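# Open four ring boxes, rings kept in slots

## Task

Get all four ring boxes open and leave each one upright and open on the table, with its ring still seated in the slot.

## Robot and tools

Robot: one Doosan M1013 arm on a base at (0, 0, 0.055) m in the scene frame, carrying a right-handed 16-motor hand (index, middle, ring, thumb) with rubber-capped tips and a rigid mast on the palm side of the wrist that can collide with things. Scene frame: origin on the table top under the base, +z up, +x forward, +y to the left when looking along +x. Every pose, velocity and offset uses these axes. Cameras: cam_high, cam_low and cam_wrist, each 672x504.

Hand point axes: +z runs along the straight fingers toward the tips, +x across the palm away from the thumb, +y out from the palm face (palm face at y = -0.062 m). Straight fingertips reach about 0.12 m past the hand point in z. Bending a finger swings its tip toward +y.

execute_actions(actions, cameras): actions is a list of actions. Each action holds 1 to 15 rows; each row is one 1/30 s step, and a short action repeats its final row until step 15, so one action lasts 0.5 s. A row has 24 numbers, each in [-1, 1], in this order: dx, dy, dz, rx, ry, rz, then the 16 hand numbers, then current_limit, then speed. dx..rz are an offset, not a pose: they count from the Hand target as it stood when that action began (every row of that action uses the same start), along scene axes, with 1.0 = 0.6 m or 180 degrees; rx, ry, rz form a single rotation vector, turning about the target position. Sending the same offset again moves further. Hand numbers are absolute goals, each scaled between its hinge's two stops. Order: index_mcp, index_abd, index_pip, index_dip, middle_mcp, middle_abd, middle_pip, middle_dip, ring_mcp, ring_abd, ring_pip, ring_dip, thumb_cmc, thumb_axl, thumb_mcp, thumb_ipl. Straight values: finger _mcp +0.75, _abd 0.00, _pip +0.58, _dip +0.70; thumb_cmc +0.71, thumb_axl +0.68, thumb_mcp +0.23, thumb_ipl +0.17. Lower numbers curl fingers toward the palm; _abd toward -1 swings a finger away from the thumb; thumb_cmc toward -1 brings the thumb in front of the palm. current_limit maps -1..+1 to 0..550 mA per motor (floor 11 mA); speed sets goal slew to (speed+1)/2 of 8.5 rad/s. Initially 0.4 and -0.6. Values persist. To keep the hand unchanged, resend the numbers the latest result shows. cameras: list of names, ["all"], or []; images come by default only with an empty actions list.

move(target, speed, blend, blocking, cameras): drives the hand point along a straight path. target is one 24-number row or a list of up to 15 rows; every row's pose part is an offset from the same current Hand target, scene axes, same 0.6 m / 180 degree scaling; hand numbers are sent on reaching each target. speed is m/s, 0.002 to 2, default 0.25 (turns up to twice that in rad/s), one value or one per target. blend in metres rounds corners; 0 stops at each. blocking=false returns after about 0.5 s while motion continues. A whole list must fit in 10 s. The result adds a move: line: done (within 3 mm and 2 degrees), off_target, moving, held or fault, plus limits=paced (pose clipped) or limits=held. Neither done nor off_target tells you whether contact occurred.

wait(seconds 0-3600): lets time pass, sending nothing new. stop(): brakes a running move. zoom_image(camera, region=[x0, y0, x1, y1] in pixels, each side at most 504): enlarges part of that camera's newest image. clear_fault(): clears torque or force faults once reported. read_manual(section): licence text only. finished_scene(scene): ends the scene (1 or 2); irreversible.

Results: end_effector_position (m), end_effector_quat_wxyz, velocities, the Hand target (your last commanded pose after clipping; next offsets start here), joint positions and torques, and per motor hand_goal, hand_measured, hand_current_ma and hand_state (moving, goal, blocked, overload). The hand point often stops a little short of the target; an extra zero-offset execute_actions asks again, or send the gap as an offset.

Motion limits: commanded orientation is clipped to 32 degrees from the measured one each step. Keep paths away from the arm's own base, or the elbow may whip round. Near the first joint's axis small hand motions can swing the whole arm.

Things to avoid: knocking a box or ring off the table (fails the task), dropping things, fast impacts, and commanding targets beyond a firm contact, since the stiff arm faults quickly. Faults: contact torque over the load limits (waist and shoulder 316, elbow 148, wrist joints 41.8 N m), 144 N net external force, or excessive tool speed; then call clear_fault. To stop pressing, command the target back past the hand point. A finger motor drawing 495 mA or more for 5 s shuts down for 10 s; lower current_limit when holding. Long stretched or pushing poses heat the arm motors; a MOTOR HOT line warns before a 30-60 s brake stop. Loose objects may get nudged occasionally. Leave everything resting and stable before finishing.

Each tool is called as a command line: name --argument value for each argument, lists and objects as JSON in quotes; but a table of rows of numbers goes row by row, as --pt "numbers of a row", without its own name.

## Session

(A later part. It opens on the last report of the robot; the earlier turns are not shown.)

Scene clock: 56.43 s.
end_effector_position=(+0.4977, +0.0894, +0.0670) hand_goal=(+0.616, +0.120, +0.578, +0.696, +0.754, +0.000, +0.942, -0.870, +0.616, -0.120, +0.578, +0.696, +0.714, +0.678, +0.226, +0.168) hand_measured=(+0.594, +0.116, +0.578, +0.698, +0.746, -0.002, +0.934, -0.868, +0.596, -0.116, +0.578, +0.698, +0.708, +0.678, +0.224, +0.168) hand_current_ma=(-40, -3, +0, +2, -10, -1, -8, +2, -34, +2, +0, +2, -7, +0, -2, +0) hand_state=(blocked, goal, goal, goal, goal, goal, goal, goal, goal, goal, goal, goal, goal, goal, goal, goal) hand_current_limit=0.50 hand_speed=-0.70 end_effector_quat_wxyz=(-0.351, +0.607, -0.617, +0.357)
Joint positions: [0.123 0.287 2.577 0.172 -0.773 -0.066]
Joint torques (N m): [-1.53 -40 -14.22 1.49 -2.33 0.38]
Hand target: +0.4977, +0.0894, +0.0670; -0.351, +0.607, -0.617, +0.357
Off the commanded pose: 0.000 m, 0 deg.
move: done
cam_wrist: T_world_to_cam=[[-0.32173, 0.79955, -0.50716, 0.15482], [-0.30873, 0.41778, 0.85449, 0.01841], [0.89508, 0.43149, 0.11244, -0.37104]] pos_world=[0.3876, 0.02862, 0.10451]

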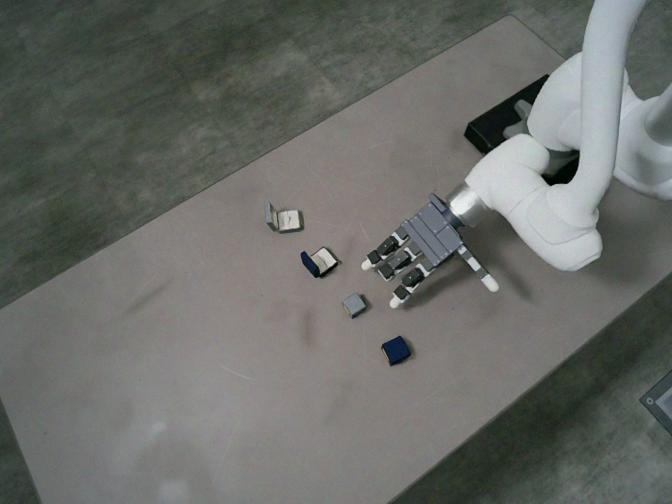

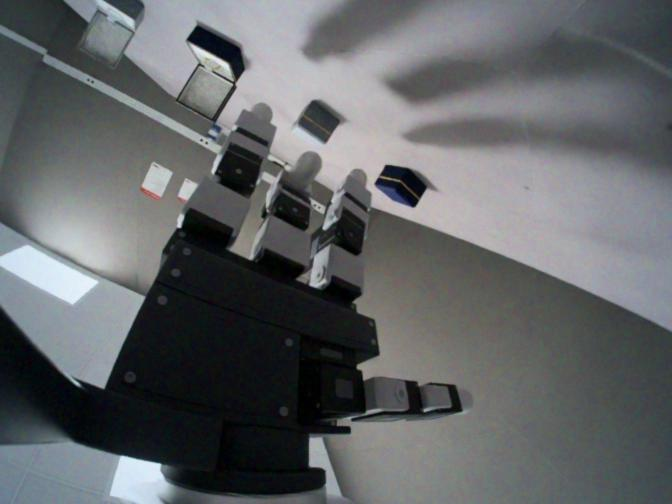

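move --target '[0.09415,-0.00165,-0.075,0,0,0,0.616,0.12,0.577,0.696,0.754,0,0.942,-0.87,0.616,-0.12,0.577,0.696,0.714,0.678,0.226,0.168,0.5,-0.7]' --speed 0.15

move --target '[0,0,0,0,0,0,0.616,-0.6,0.577,0.696,0.754,0,0.942,-0.87,0.616,0.6,0.577,0.696,0.714,0.678,0.226,0.168,0.77,-0.75]' --speed 0.05 --cameras '["cam_high"]'

zoom_image --camera "cam_high" --region '[325, 265, 405, 335]'

Scene clock: 60.50 s.
end_effector_position=(+0.5542, +0.0884, +0.0221) hand_goal=(+0.616, +0.120, +0.578, +0.696, +0.754, +0.000, +0.942, -0.870, +0.616, -0.120, +0.578, +0.696, +0.714, +0.678, +0.226, +0.168) hand_measured=(+0.594, +0.116, +0.578, +0.698, +0.746, -0.002, +0.936, -0.868, +0.596, -0.116, +0.578, +0.698, +0.708, +0.678, +0.224, +0.168) hand_current_ma=(-40, -3, +0, +2, -10, -1, -8, +2, -34, +2, +0, +2, -7, +0, -2, +0) hand_state=(blocked, goal, goal, goal, goal, goal, goal, goal, goal, goal, goal, goal, goal, goal, goal, goal) hand_current_limit=0.50 hand_speed=-0.70 end_effector_quat_wxyz=(-0.351, +0.607, -0.617, +0.357)
Joint positions: [0.102 0.448 2.486 0.137 -0.841 -0.045]
Joint torques (N m): [-2 -51.77 -11.13 1.3 -2.41 0.41]
Hand target: +0.5542, +0.0884, +0.0220; -0.351, +0.607, -0.617, +0.357
Off the commanded pose: 0.000 m, 0 deg.
move: done

Scene clock: 61.10 s.
end_effector_position=(+0.5542, +0.0884, +0.0220) hand_goal=(+0.616, -0.600, +0.578, +0.696, +0.754, +0.000, +0.942, -0.870, +0.616, +0.600, +0.578, +0.696, +0.714, +0.678, +0.226, +0.168) hand_measured=(+0.594, -0.154, +0.578, +0.698, +0.746, -0.002, +0.936, -0.868, +0.596, +0.166, +0.576, +0.698, +0.708, +0.678, +0.224, +0.168) hand_current_ma=(-39, +487, +0, +2, -10, -1, -8, +2, -34, -487, -1, +1, -7, +0, -2, +0) hand_state=(blocked, blocked, goal, goal, goal, goal, goal, goal, goal, moving, goal, goal, goal, goal, goal, goal) hand_current_limit=0.77 hand_speed=-0.75 end_effector_quat_wxyz=(-0.351, +0.607, -0.617, +0.357)
Joint positions: [0.102 0.448 2.486 0.137 -0.841 -0.045]
Joint torques (N m): [-1.8 -51.96 -11.67 1.18 -2.35 0.46]
Hand target: +0.5542, +0.0884, +0.0220; -0.351, +0.607, -0.617, +0.357
Off the commanded pose: 0.000 m, 0 deg.
move: done

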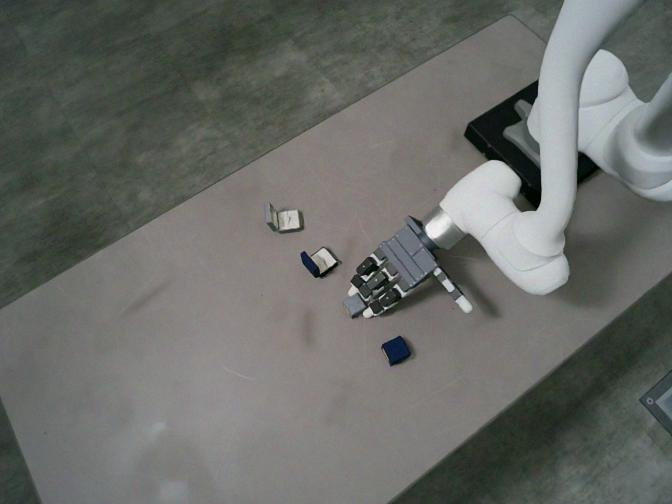

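Scaled by 6.300.

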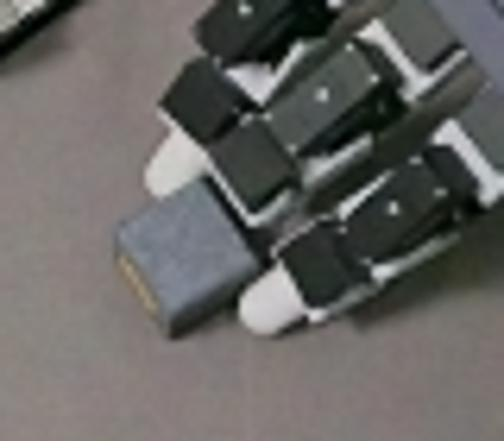

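move --target '[0,0,0,0,0,0,0.6,-0.6,0.577,0.696,0.76,0,1.0,-0.58,0.6,0.6,0.577,0.696,0.714,0.678,0.226,0.168,0.77,-0.8]' --speed 0.05

move --target '[0,0,0,0,0,0,0.59,-0.6,0.577,0.696,1.0,0,1.0,-0.52,0.59,0.6,0.577,0.696,0.714,0.678,0.226,0.168,1.0,-0.85]' --speed 0.05 --cameras '["cam_high"]'

zoom_image --camera "cam_high" --region '[325, 265, 405, 335]'

Scene clock: 62.50 s.
end_effector_position=(+0.5542, +0.0884, +0.0220) hand_goal=(+0.600, -0.600, +0.578, +0.696, +0.760, +0.000, +1.000, -0.580, +0.600, +0.600, +0.578, +0.696, +0.714, +0.678, +0.226, +0.168) hand_measured=(+0.596, -0.154, +0.578, +0.698, +0.746, -0.002, +0.992, -0.604, +0.596, +0.166, +0.578, +0.698, +0.708, +0.678, +0.224, +0.168) hand_current_ma=(-5, +487, +0, +2, -23, -1, -8, -44, -4, -487, +0, +1, -7, +0, -2, +0) hand_state=(goal, blocked, goal, goal, goal, goal, goal, blocked, goal, blocked, goal, goal, goal, goal, goal, goal) hand_current_limit=0.77 hand_speed=-0.80 end_effector_quat_wxyz=(-0.351, +0.607, -0.617, +0.357)
Joint positions: [0.102 0.448 2.486 0.137 -0.841 -0.045]
Joint torques (N m): [-1.38 -51.12 -11.56 1.29 -2.16 0.46]
Hand target: +0.5542, +0.0884, +0.0220; -0.351, +0.607, -0.617, +0.357
Off the commanded pose: 0.000 m, 0 deg.
move: done

Scene clock: 63.57 s.
end_effector_position=(+0.5542, +0.0884, +0.0220) hand_goal=(+0.590, -0.600, +0.578, +0.696, +1.000, +0.000, +1.000, -0.520, +0.590, +0.600, +0.578, +0.696, +0.714, +0.678, +0.226, +0.168) hand_measured=(+0.624, -0.154, +0.600, +0.708, +0.954, -0.004, +0.972, -0.556, +0.620, +0.168, +0.600, +0.706, +0.708, +0.678, +0.224, +0.168) hand_current_ma=(+77, +550, +36, +14, -114, -4, -53, -75, +64, -550, +38, +14, -7, +0, -2, +0) hand_state=(blocked, blocked, blocked, goal, blocked, goal, blocked, blocked, blocked, blocked, blocked, goal, goal, goal, goal, goal) hand_current_limit=1.00 hand_speed=-0.85 end_effector_quat_wxyz=(-0.351, +0.607, -0.617, +0.357)
Joint positions: [0.102 0.448 2.486 0.137 -0.841 -0.045]
Joint torques (N m): [-1.54 -50.69 -10.55 1.2 -1.87 0.36]
Hand target: +0.5542, +0.0884, +0.0220; -0.351, +0.607, -0.617, +0.357
Off the commanded pose: 0.000 m, 0 deg.
move: done

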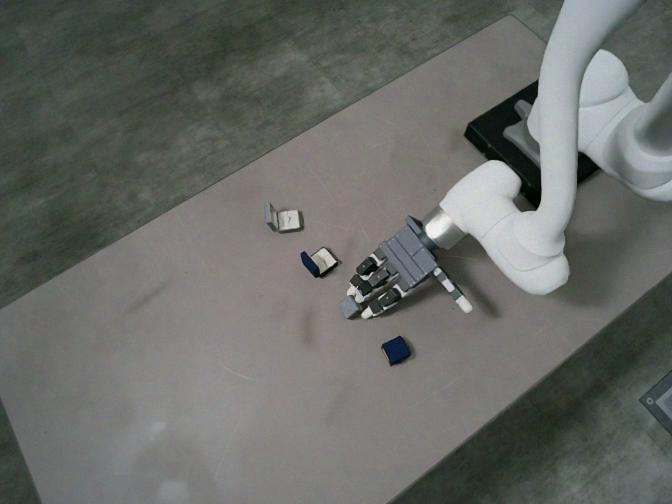

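Scaled by 6.300.

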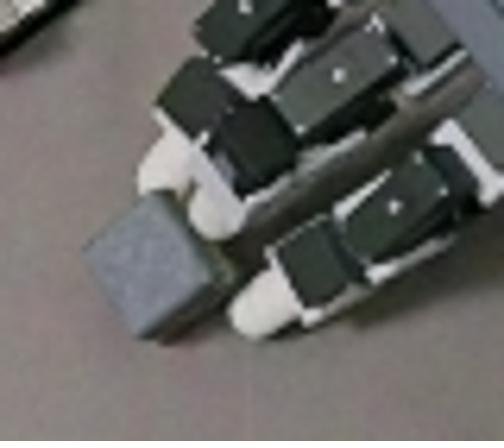

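move --target '[0,0,0,0,0,0,0.59,-0.6,0.577,0.696,1.0,0,1.0,-0.40,0.59,0.6,0.577,0.696,0.714,0.678,0.226,0.168,0.79,-0.9]' --speed 0.05 --cameras '["cam_high"]'

zoom_image --camera "cam_high" --region '[325, 265, 405, 335]'

Scene clock: 65.07 s.
end_effector_position=(+0.5542, +0.0884, +0.0220) hand_goal=(+0.590, -0.600, +0.578, +0.696, +1.000, +0.000, +1.000, -0.400, +0.590, +0.600, +0.578, +0.696, +0.714, +0.678, +0.226, +0.168) hand_measured=(+0.588, -0.154, +0.584, +0.702, +0.992, -0.002, +0.998, -0.404, +0.588, +0.168, +0.582, +0.702, +0.708, +0.678, +0.224, +0.168) hand_current_ma=(-1, +492, +5, +7, -10, -2, -1, -3, -1, -492, +4, +6, -7, +0, -2, +0) hand_state=(goal, blocked, goal, goal, goal, goal, goal, goal, goal, blocked, goal, goal, goal, goal, goal, goal) hand_current_limit=0.79 hand_speed=-0.90 end_effector_quat_wxyz=(-0.351, +0.607, -0.617, +0.357)
Joint positions: [0.102 0.448 2.486 0.137 -0.841 -0.045]
Joint torques (N m): [-2 -50.89 -11.31 1.26 -2.19 0.44]
Hand target: +0.5542, +0.0884, +0.0220; -0.351, +0.607, -0.617, +0.357
Off the commanded pose: 0.000 m, 0 deg.
move: done

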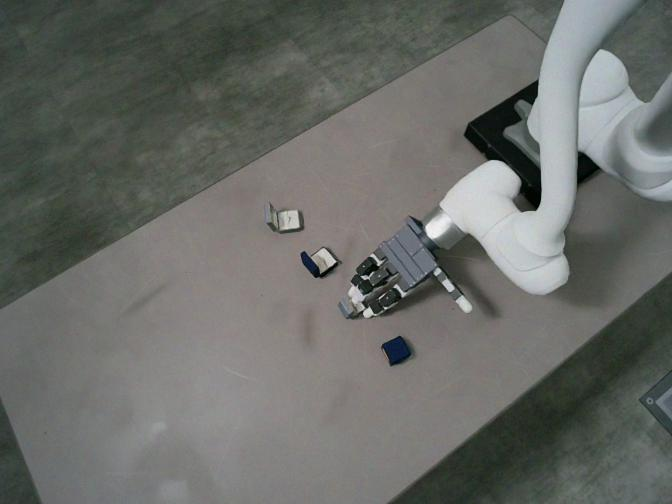

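Scaled by 6.300.

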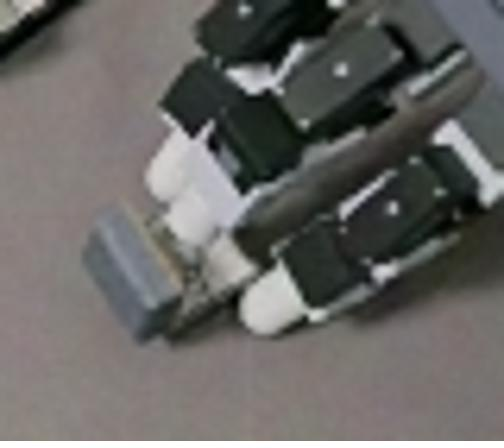

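move --target '[0,0,0,0,0,0,0.59,-0.6,0.577,0.696,1.0,0,0.577,0.696,0.59,0.6,0.577,0.696,0.714,0.678,0.226,0.168,0.77,-0.88]' --speed 0.05 --cameras '["cam_high"]'

zoom_image --camera "cam_high" --region '[325, 265, 405, 335]'

Scene clock: 68.43 s.
end_effector_position=(+0.5542, +0.0884, +0.0220) hand_goal=(+0.590, -0.600, +0.578, +0.696, +1.000, +0.000, +0.578, +0.696, +0.590, +0.600, +0.578, +0.696, +0.714, +0.678, +0.226, +0.168) hand_measured=(+0.588, -0.154, +0.584, +0.702, +0.992, -0.002, +0.578, +0.692, +0.588, +0.168, +0.582, +0.702, +0.708, +0.678, +0.224, +0.168) hand_current_ma=(-1, +487, +5, +7, -10, -2, +0, -3, -1, -487, +4, +6, -7, +0, -2, +0) hand_state=(goal, blocked, goal, goal, goal, goal, goal, goal, goal, blocked, goal, goal, goal, goal, goal, goal) hand_current_limit=0.77 hand_speed=-0.88 end_effector_quat_wxyz=(-0.351, +0.607, -0.617, +0.357)
Joint positions: [0.102 0.448 2.486 0.137 -0.841 -0.045]
Joint torques (N m): [-1.61 -50.92 -11.52 1.27 -2.18 0.44]
Hand target: +0.5542, +0.0884, +0.0220; -0.351, +0.607, -0.617, +0.357
Off the commanded pose: 0.000 m, 0 deg.
move: done

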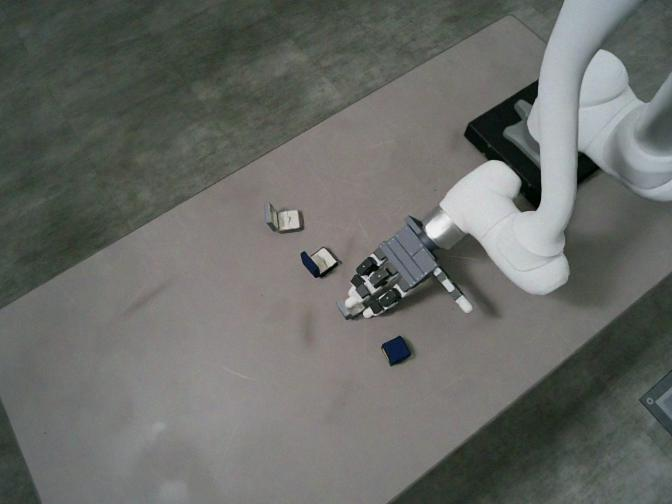

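Scaled by 6.300.

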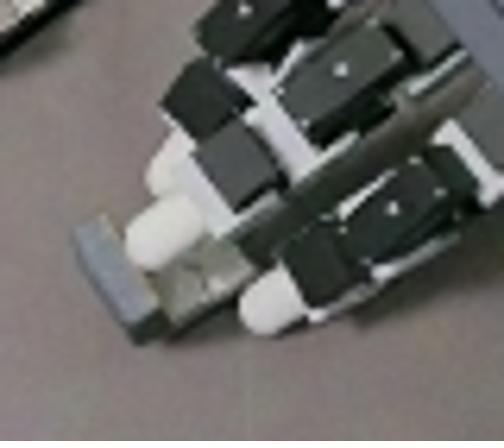

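move --target '[0,0,0,0,0,0,0.6,0.1,0.577,0.696,1.0,0,0.577,0.696,0.6,-0.1,0.577,0.696,0.714,0.678,0.226,0.168,0.5,-0.8]' --speed 0.05

move --target '[-0.1,0.00175,0.08333,0,0,0,0.6,0.1,0.577,0.696,1.0,0,0.577,0.696,0.6,-0.1,0.577,0.696,0.714,0.678,0.226,0.168,0.5,-0.8]' --speed 0.15

move --target '[-0.01867,0.27117,-0.00833,0,0,-0.0328,0.616,0.12,0.577,0.696,0.754,0,0.942,-0.87,0.616,-0.12,0.577,0.696,0.714,0.678,0.226,0.168,0.5,-0.7]' --speed 0.25 --cameras '["cam_high","cam_wrist"]'

zoom_image --camera "cam_high" --region '[325, 280, 425, 380]'

zoom_image --camera "cam_wrist" --region '[230, 60, 400, 190]'

Scene clock: 70.43 s.
end_effector_position=(+0.5542, +0.0884, +0.0220) hand_goal=(+0.600, +0.100, +0.578, +0.696, +1.000, +0.000, +0.578, +0.696, +0.600, -0.100, +0.578, +0.696, +0.714, +0.678, +0.226, +0.168) hand_measured=(+0.590, +0.096, +0.578, +0.698, +0.992, -0.002, +0.578, +0.692, +0.588, -0.096, +0.578, +0.698, +0.708, +0.678, +0.224, +0.168) hand_current_ma=(-15, -3, +0, +2, -10, -2, +0, -3, -16, +2, +0, +2, -7, +0, -2, +0) hand_state=(goal, goal, goal, goal, goal, goal, goal, goal, goal, goal, goal, goal, goal, goal, goal, goal) hand_current_limit=0.50 hand_speed=-0.80 end_effector_quat_wxyz=(-0.351, +0.607, -0.617, +0.357)
Joint positions: [0.102 0.448 2.486 0.137 -0.841 -0.045]
Joint torques (N m): [-2.24 -51.37 -11.59 1.25 -2.35 0.45]
Hand target: +0.5542, +0.0884, +0.0220; -0.351, +0.607, -0.617, +0.357
Off the commanded pose: 0.000 m, 0 deg.
move: done

Scene clock: 71.37 s.
end_effector_position=(+0.4942, +0.0894, +0.0720) hand_goal=(+0.600, +0.100, +0.578, +0.696, +1.000, +0.000, +0.578, +0.696, +0.600, -0.100, +0.578, +0.696, +0.714, +0.678, +0.226, +0.168) hand_measured=(+0.590, +0.096, +0.578, +0.698, +0.992, -0.002, +0.578, +0.692, +0.588, -0.096, +0.578, +0.698, +0.708, +0.678, +0.224, +0.168) hand_current_ma=(-15, -3, +0, +2, -11, -2, +0, -3, -16, +2, +0, +2, -7, +0, -2, +0) hand_state=(goal, goal, goal, goal, goal, goal, goal, goal, goal, goal, goal, goal, goal, goal, goal, goal) hand_current_limit=0.50 hand_speed=-0.80 end_effector_quat_wxyz=(-0.351, +0.607, -0.617, +0.357)
Joint positions: [0.125 0.27 2.582 0.176 -0.761 -0.07]
Joint torques (N m): [-1.9 -38.02 -14.92 1.54 -2.3 0.43]
Hand target: +0.4942, +0.0894, +0.0720; -0.351, +0.607, -0.617, +0.357
Off the commanded pose: 0.000 m, 0 deg.
move: done

Scene clock: 73.13 s.
end_effector_position=(+0.4830, +0.2521, +0.0670) hand_goal=(+0.616, +0.120, +0.578, +0.696, +0.754, +0.000, +0.942, -0.870, +0.616, -0.120, +0.578, +0.696, +0.714, +0.678, +0.226, +0.168) hand_measured=(+0.594, +0.116, +0.578, +0.698, +0.746, -0.002, +0.934, -0.868, +0.596, -0.116, +0.578, +0.698, +0.708, +0.678, +0.224, +0.168) hand_current_ma=(-40, -2, +0, +2, -10, -1, -8, +2, -33, +2, +0, +2, -7, +0, -2, +0) hand_state=(blocked, goal, goal, goal, goal, goal, goal, goal, goal, goal, goal, goal, goal, goal, goal, goal) hand_current_limit=0.50 hand_speed=-0.70 end_effector_quat_wxyz=(+0.332, -0.574, +0.648, -0.375)
Joint positions: [0.611 0.348 2.457 0.914 -0.817 -0.318]
Joint torques (N m): [-1.8 -49.29 -19.15 0.84 -2.23 0.45]
Hand target: +0.4830, +0.2521, +0.0670; +0.332, -0.574, +0.648, -0.375
Off the commanded pose: 0.000 m, 0 deg.
move: done
cam_wrist: T_world_to_cam=[[-0.23775, 0.82843, -0.50713, -0.02789], [-0.26409, 0.4473, 0.8545, -0.08313], [0.93473, 0.33709, 0.11243, -0.42344]] pos_world=[0.36722, 0.20302, 0.10451]

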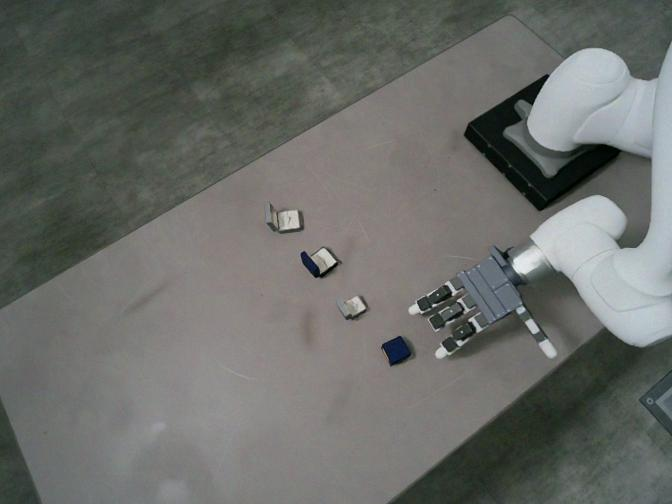

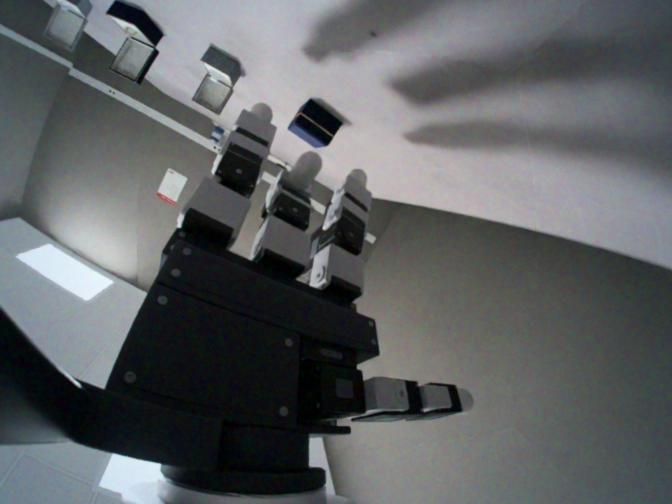

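Scaled by 5.040.

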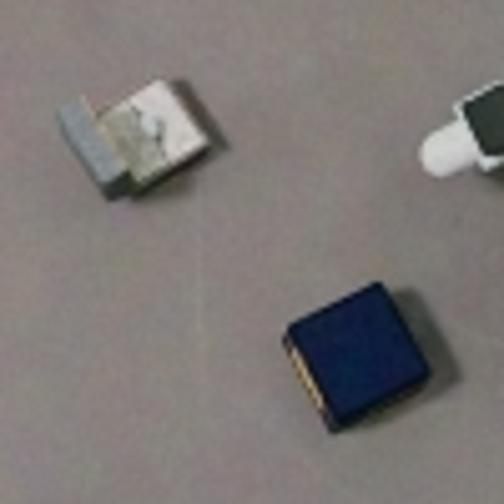

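Scaled by 2.965 from the camera's image (finer frame: 960x720).

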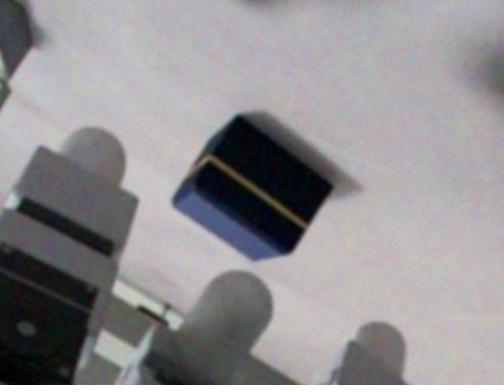

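move --target '[0.09349,-0.01131,-0.07583,0,0,0,0.616,0.12,0.577,0.696,0.754,0,0.942,-0.87,0.616,-0.12,0.577,0.696,0.714,0.678,0.226,0.168,0.5,-0.7]' --speed 0.15

move --target '[0,0,0,0,0,0,0.616,-0.6,0.577,0.696,0.754,0,0.942,-0.87,0.616,0.6,0.577,0.696,0.714,0.678,0.226,0.168,0.77,-0.75]' --speed 0.05 --cameras '["cam_high"]'

zoom_image --camera "cam_high" --region '[365, 310, 445, 380]'

Scene clock: 75.27 s.
end_effector_position=(+0.5391, +0.2454, +0.0216) hand_goal=(+0.616, +0.120, +0.578, +0.696, +0.754, +0.000, +0.942, -0.870, +0.616, -0.120, +0.578, +0.696, +0.714, +0.678, +0.226, +0.168) hand_measured=(+0.594, +0.116, +0.578, +0.698, +0.746, -0.002, +0.936, -0.868, +0.598, -0.116, +0.578, +0.698, +0.708, +0.678, +0.224, +0.168) hand_current_ma=(-40, -2, +0, +2, -10, -1, -7, +2, -33, +2, +0, +2, -7, +0, -2, +0) hand_state=(blocked, goal, goal, goal, goal, goal, goal, goal, goal, goal, goal, goal, goal, goal, goal, goal) hand_current_limit=0.50 hand_speed=-0.70 end_effector_quat_wxyz=(+0.332, -0.574, +0.648, -0.375)
Joint positions: [0.525 0.484 2.389 0.769 -0.844 -0.226]
Joint torques (N m): [-2.39 -57.92 -16.11 0.93 -2.28 0.37]
Hand target: +0.5391, +0.2453, +0.0215; +0.332, -0.574, +0.648, -0.375
Off the commanded pose: 0.000 m, 0 deg.
move: done

Scene clock: 75.83 s.
end_effector_position=(+0.5391, +0.2453, +0.0215) hand_goal=(+0.616, -0.600, +0.578, +0.696, +0.754, +0.000, +0.942, -0.870, +0.616, +0.600, +0.578, +0.696, +0.714, +0.678, +0.226, +0.168) hand_measured=(+0.594, -0.116, +0.578, +0.698, +0.746, -0.002, +0.936, -0.868, +0.598, +0.128, +0.578, +0.698, +0.708, +0.678, +0.224, +0.168) hand_current_ma=(-39, +485, +0, +2, -10, -1, -7, +2, -33, -487, +0, +1, -7, +0, -2, +0) hand_state=(blocked, blocked, goal, goal, goal, goal, goal, goal, goal, blocked, goal, goal, goal, goal, goal, goal) hand_current_limit=0.77 hand_speed=-0.75 end_effector_quat_wxyz=(+0.332, -0.574, +0.648, -0.375)
Joint positions: [0.525 0.484 2.389 0.769 -0.844 -0.226]
Joint torques (N m): [-1.92 -58.45 -16.1 0.9 -2.3 0.4]
Hand target: +0.5391, +0.2453, +0.0215; +0.332, -0.574, +0.648, -0.375
Off the commanded pose: 0.000 m, 0 deg.
move: done

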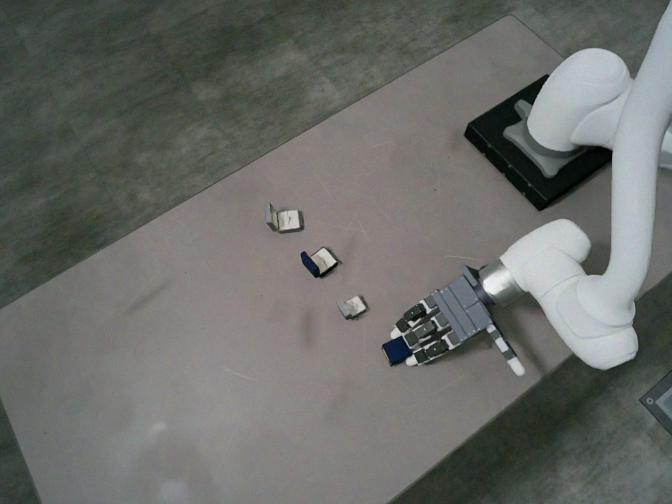

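Scaled by 6.300.

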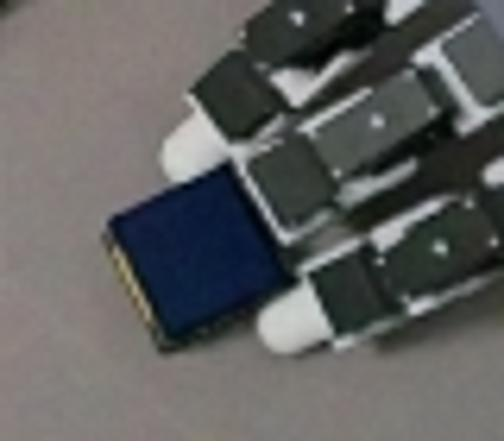

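Grip is good; continuing with contact and lift.

move --target '[0,0,0,0,0,0,0.6,-0.6,0.577,0.696,0.76,0,1.0,-0.58,0.6,0.6,0.577,0.696,0.714,0.678,0.226,0.168,0.77,-0.8]' --speed 0.05

move --target '[0,0,0,0,0,0,0.59,-0.6,0.577,0.696,1.0,0,1.0,-0.52,0.59,0.6,0.577,0.696,0.714,0.678,0.226,0.168,1.0,-0.85]' --speed 0.05

move --target '[0,0,0,0,0,0,0.59,-0.6,0.577,0.696,1.0,0,1.0,-0.40,0.59,0.6,0.577,0.696,0.714,0.678,0.226,0.168,0.78,-0.9]' --speed 0.05 --cameras '["cam_high"]'

zoom_image --camera "cam_high" --region '[365, 310, 445, 380]'

Scene clock: 77.20 s.
end_effector_position=(+0.5391, +0.2453, +0.0215) hand_goal=(+0.600, -0.600, +0.578, +0.696, +0.760, +0.000, +1.000, -0.580, +0.600, +0.600, +0.578, +0.696, +0.714, +0.678, +0.226, +0.168) hand_measured=(+0.596, -0.116, +0.578, +0.698, +0.746, -0.002, +0.992, -0.604, +0.596, +0.128, +0.578, +0.698, +0.708, +0.678, +0.224, +0.168) hand_current_ma=(-5, +487, +0, +2, -23, -1, -8, -44, -3, -487, +0, +1, -7, +0, -2, +0) hand_state=(goal, blocked, goal, goal, goal, goal, goal, blocked, goal, blocked, goal, goal, goal, goal, goal, goal) hand_current_limit=0.77 hand_speed=-0.80 end_effector_quat_wxyz=(+0.332, -0.574, +0.648, -0.375)
Joint positions: [0.525 0.484 2.389 0.769 -0.844 -0.226]
Joint torques (N m): [-1.97 -58.22 -15.87 1.01 -2.11 0.46]
Hand target: +0.5391, +0.2453, +0.0215; +0.332, -0.574, +0.648, -0.375
Off the commanded pose: 0.000 m, 0 deg.
move: done

Scene clock: 78.10 s.
end_effector_position=(+0.5391, +0.2453, +0.0215) hand_goal=(+0.590, -0.600, +0.578, +0.696, +1.000, +0.000, +1.000, -0.520, +0.590, +0.600, +0.578, +0.696, +0.714, +0.678, +0.226, +0.168) hand_measured=(+0.616, -0.116, +0.600, +0.708, +1.000, -0.008, +1.000, -0.538, +0.612, +0.132, +0.600, +0.708, +0.708, +0.678, +0.224, +0.168) hand_current_ma=(+50, +550, +38, +16, +0, -7, +0, -26, +40, -550, +38, +15, -7, +0, -2, +0) hand_state=(blocked, blocked, blocked, goal, goal, goal, goal, goal, blocked, blocked, blocked, goal, goal, goal, goal, goal) hand_current_limit=1.00 hand_speed=-0.85 end_effector_quat_wxyz=(+0.332, -0.574, +0.648, -0.375)
Joint positions: [0.525 0.484 2.389 0.769 -0.844 -0.226]
Joint torques (N m): [-1.31 -57.34 -14.93 1.01 -1.5 0.46]
Hand target: +0.5391, +0.2453, +0.0215; +0.332, -0.574, +0.648, -0.375
Off the commanded pose: 0.000 m, 0 deg.
move: done

Scene clock: 78.70 s.
end_effector_position=(+0.5391, +0.2453, +0.0215) hand_goal=(+0.590, -0.600, +0.578, +0.696, +1.000, +0.000, +1.000, -0.400, +0.590, +0.600, +0.578, +0.696, +0.714, +0.678, +0.226, +0.168) hand_measured=(+0.588, -0.116, +0.584, +0.702, +0.992, -0.004, +1.000, -0.404, +0.588, +0.132, +0.582, +0.702, +0.708, +0.678, +0.224, +0.168) hand_current_ma=(-1, +490, +5, +7, -9, -2, +0, -3, -2, -489, +3, +6, -7, +0, -2, +0) hand_state=(goal, blocked, goal, goal, goal, goal, goal, goal, goal, blocked, goal, goal, goal, goal, goal, goal) hand_current_limit=0.78 hand_speed=-0.90 end_effector_quat_wxyz=(+0.332, -0.574, +0.648, -0.375)
Joint positions: [0.525 0.484 2.389 0.769 -0.844 -0.226]
Joint torques (N m): [-1.87 -57.98 -16.13 1.01 -2.15 0.42]
Hand target: +0.5391, +0.2453, +0.0215; +0.332, -0.574, +0.648, -0.375
Off the commanded pose: 0.000 m, 0 deg.
move: done

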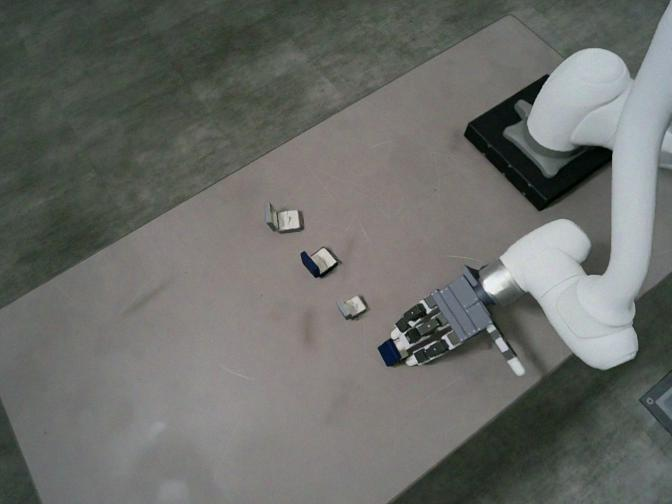

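Scaled by 6.300.

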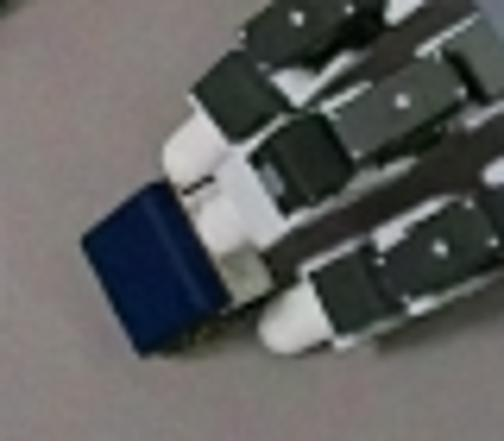

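move --target '[0,0,0,0,0,0,0.59,-0.6,0.577,0.696,1.0,0,0.577,0.696,0.59,0.6,0.577,0.696,0.714,0.678,0.226,0.168,0.77,-0.88]' --speed 0.05 --cameras '["cam_high"]'

zoom_image --camera "cam_high" --region '[365, 310, 445, 380]'

Scene clock: 82.13 s.
end_effector_position=(+0.5391, +0.2453, +0.0215) hand_goal=(+0.590, -0.600, +0.578, +0.696, +1.000, +0.000, +0.578, +0.696, +0.590, +0.600, +0.578, +0.696, +0.714, +0.678, +0.226, +0.168) hand_measured=(+0.588, -0.116, +0.584, +0.702, +0.992, -0.002, +0.578, +0.692, +0.588, +0.132, +0.582, +0.702, +0.708, +0.678, +0.224, +0.168) hand_current_ma=(-1, +487, +5, +7, -10, -2, +0, -3, -2, -487, +3, +6, -7, +0, -2, +0) hand_state=(goal, blocked, goal, goal, goal, goal, goal, goal, goal, blocked, goal, goal, goal, goal, goal, goal) hand_current_limit=0.77 hand_speed=-0.88 end_effector_quat_wxyz=(+0.332, -0.574, +0.648, -0.375)
Joint positions: [0.525 0.484 2.389 0.769 -0.844 -0.226]
Joint torques (N m): [-1.42 -58.06 -16.02 0.97 -2.11 0.42]
Hand target: +0.5391, +0.2453, +0.0215; +0.332, -0.574, +0.648, -0.375
Off the commanded pose: 0.000 m, 0 deg.
move: done

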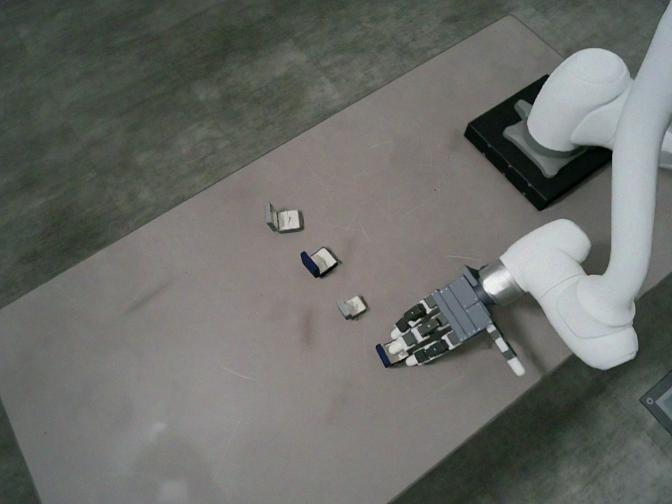

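Scaled by 6.300.

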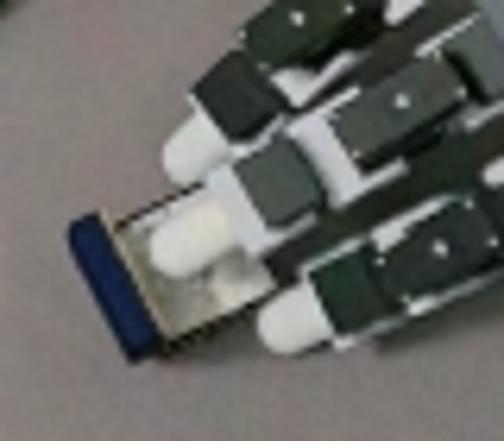

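move --target '[0,0,0,0,0,0,0.6,0.1,0.577,0.696,1.0,0,0.577,0.696,0.6,-0.1,0.577,0.696,0.714,0.678,0.226,0.168,0.5,-0.8]' --speed 0.05

move --target '[-0.1158,0.014,0.1,0,0,0,0.6,0.1,0.577,0.696,1.0,0,0.577,0.696,0.6,-0.1,0.577,0.696,0.714,0.678,0.226,0.168,0.5,-0.8]' --speed 0.15 --cameras '["cam_high"]'

zoom_image --camera "cam_high" --region '[325, 285, 425, 375]'

zoom_image --camera "cam_high" --region '[260, 195, 345, 285]'

Scene clock: 83.63 s.
end_effector_position=(+0.5391, +0.2453, +0.0215) hand_goal=(+0.600, +0.100, +0.578, +0.696, +1.000, +0.000, +0.578, +0.696, +0.600, -0.100, +0.578, +0.696, +0.714, +0.678, +0.226, +0.168) hand_measured=(+0.590, +0.096, +0.578, +0.698, +0.992, -0.002, +0.578, +0.692, +0.590, -0.096, +0.578, +0.698, +0.708, +0.678, +0.224, +0.168) hand_current_ma=(-14, -3, +0, +2, -10, -2, +0, -3, -15, +2, +0, +2, -7, +0, -2, +0) hand_state=(goal, goal, goal, goal, goal, goal, goal, goal, goal, goal, goal, goal, goal, goal, goal, goal) hand_current_limit=0.50 hand_speed=-0.80 end_effector_quat_wxyz=(+0.332, -0.574, +0.648, -0.375)
Joint positions: [0.525 0.484 2.389 0.769 -0.844 -0.226]
Joint torques (N m): [-1.84 -58.28 -15.89 0.97 -2.27 0.44]
Hand target: +0.5391, +0.2453, +0.0215; +0.332, -0.574, +0.648, -0.375
Off the commanded pose: 0.000 m, 0 deg.
move: done

Scene clock: 84.70 s.
end_effector_position=(+0.4696, +0.2537, +0.0815) hand_goal=(+0.600, +0.100, +0.578, +0.696, +1.000, +0.000, +0.578, +0.696, +0.600, -0.100, +0.578, +0.696, +0.714, +0.678, +0.226, +0.168) hand_measured=(+0.590, +0.096, +0.578, +0.698, +0.992, -0.002, +0.578, +0.692, +0.590, -0.096, +0.578, +0.698, +0.708, +0.678, +0.224, +0.168) hand_current_ma=(-14, -3, +0, +2, -10, -2, +0, -3, -15, +2, +0, +2, -7, +0, -2, +0) hand_state=(goal, goal, goal, goal, goal, goal, goal, goal, goal, goal, goal, goal, goal, goal, goal, goal) hand_current_limit=0.50 hand_speed=-0.80 end_effector_quat_wxyz=(+0.332, -0.574, +0.648, -0.375)
Joint positions: [0.634 0.305 2.469 0.964 -0.806 -0.359]
Joint torques (N m): [-2.09 -46.26 -20.28 0.78 -2.22 0.38]
Hand target: +0.4696, +0.2537, +0.0815; +0.332, -0.574, +0.648, -0.375
Off the commanded pose: 0.000 m, 0 deg.
move: done

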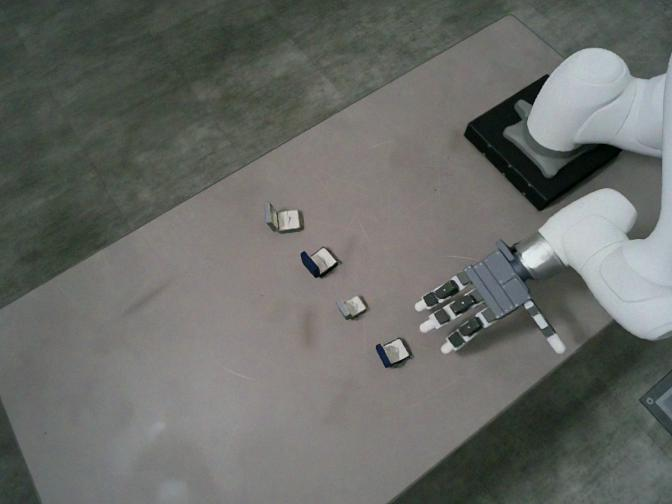

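Scaled by 5.040.

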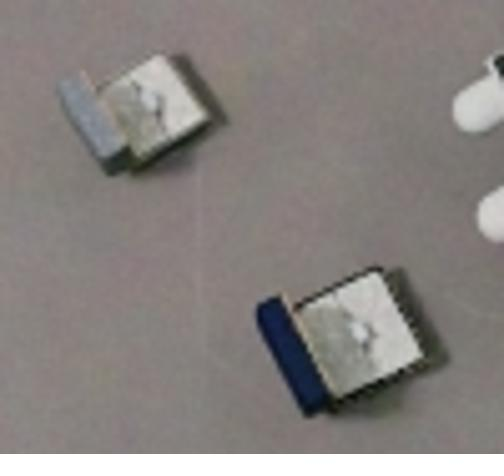

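Scaled by 5.600.

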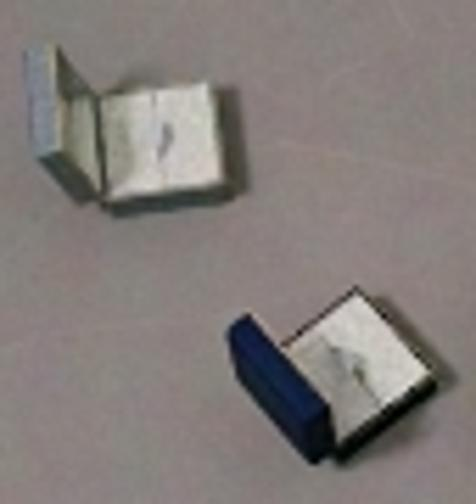

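All four boxes stand open with their rings visible in the slots, and the hand is clear of them.

finished_scene --scene 2

The scene is finished: the task was done.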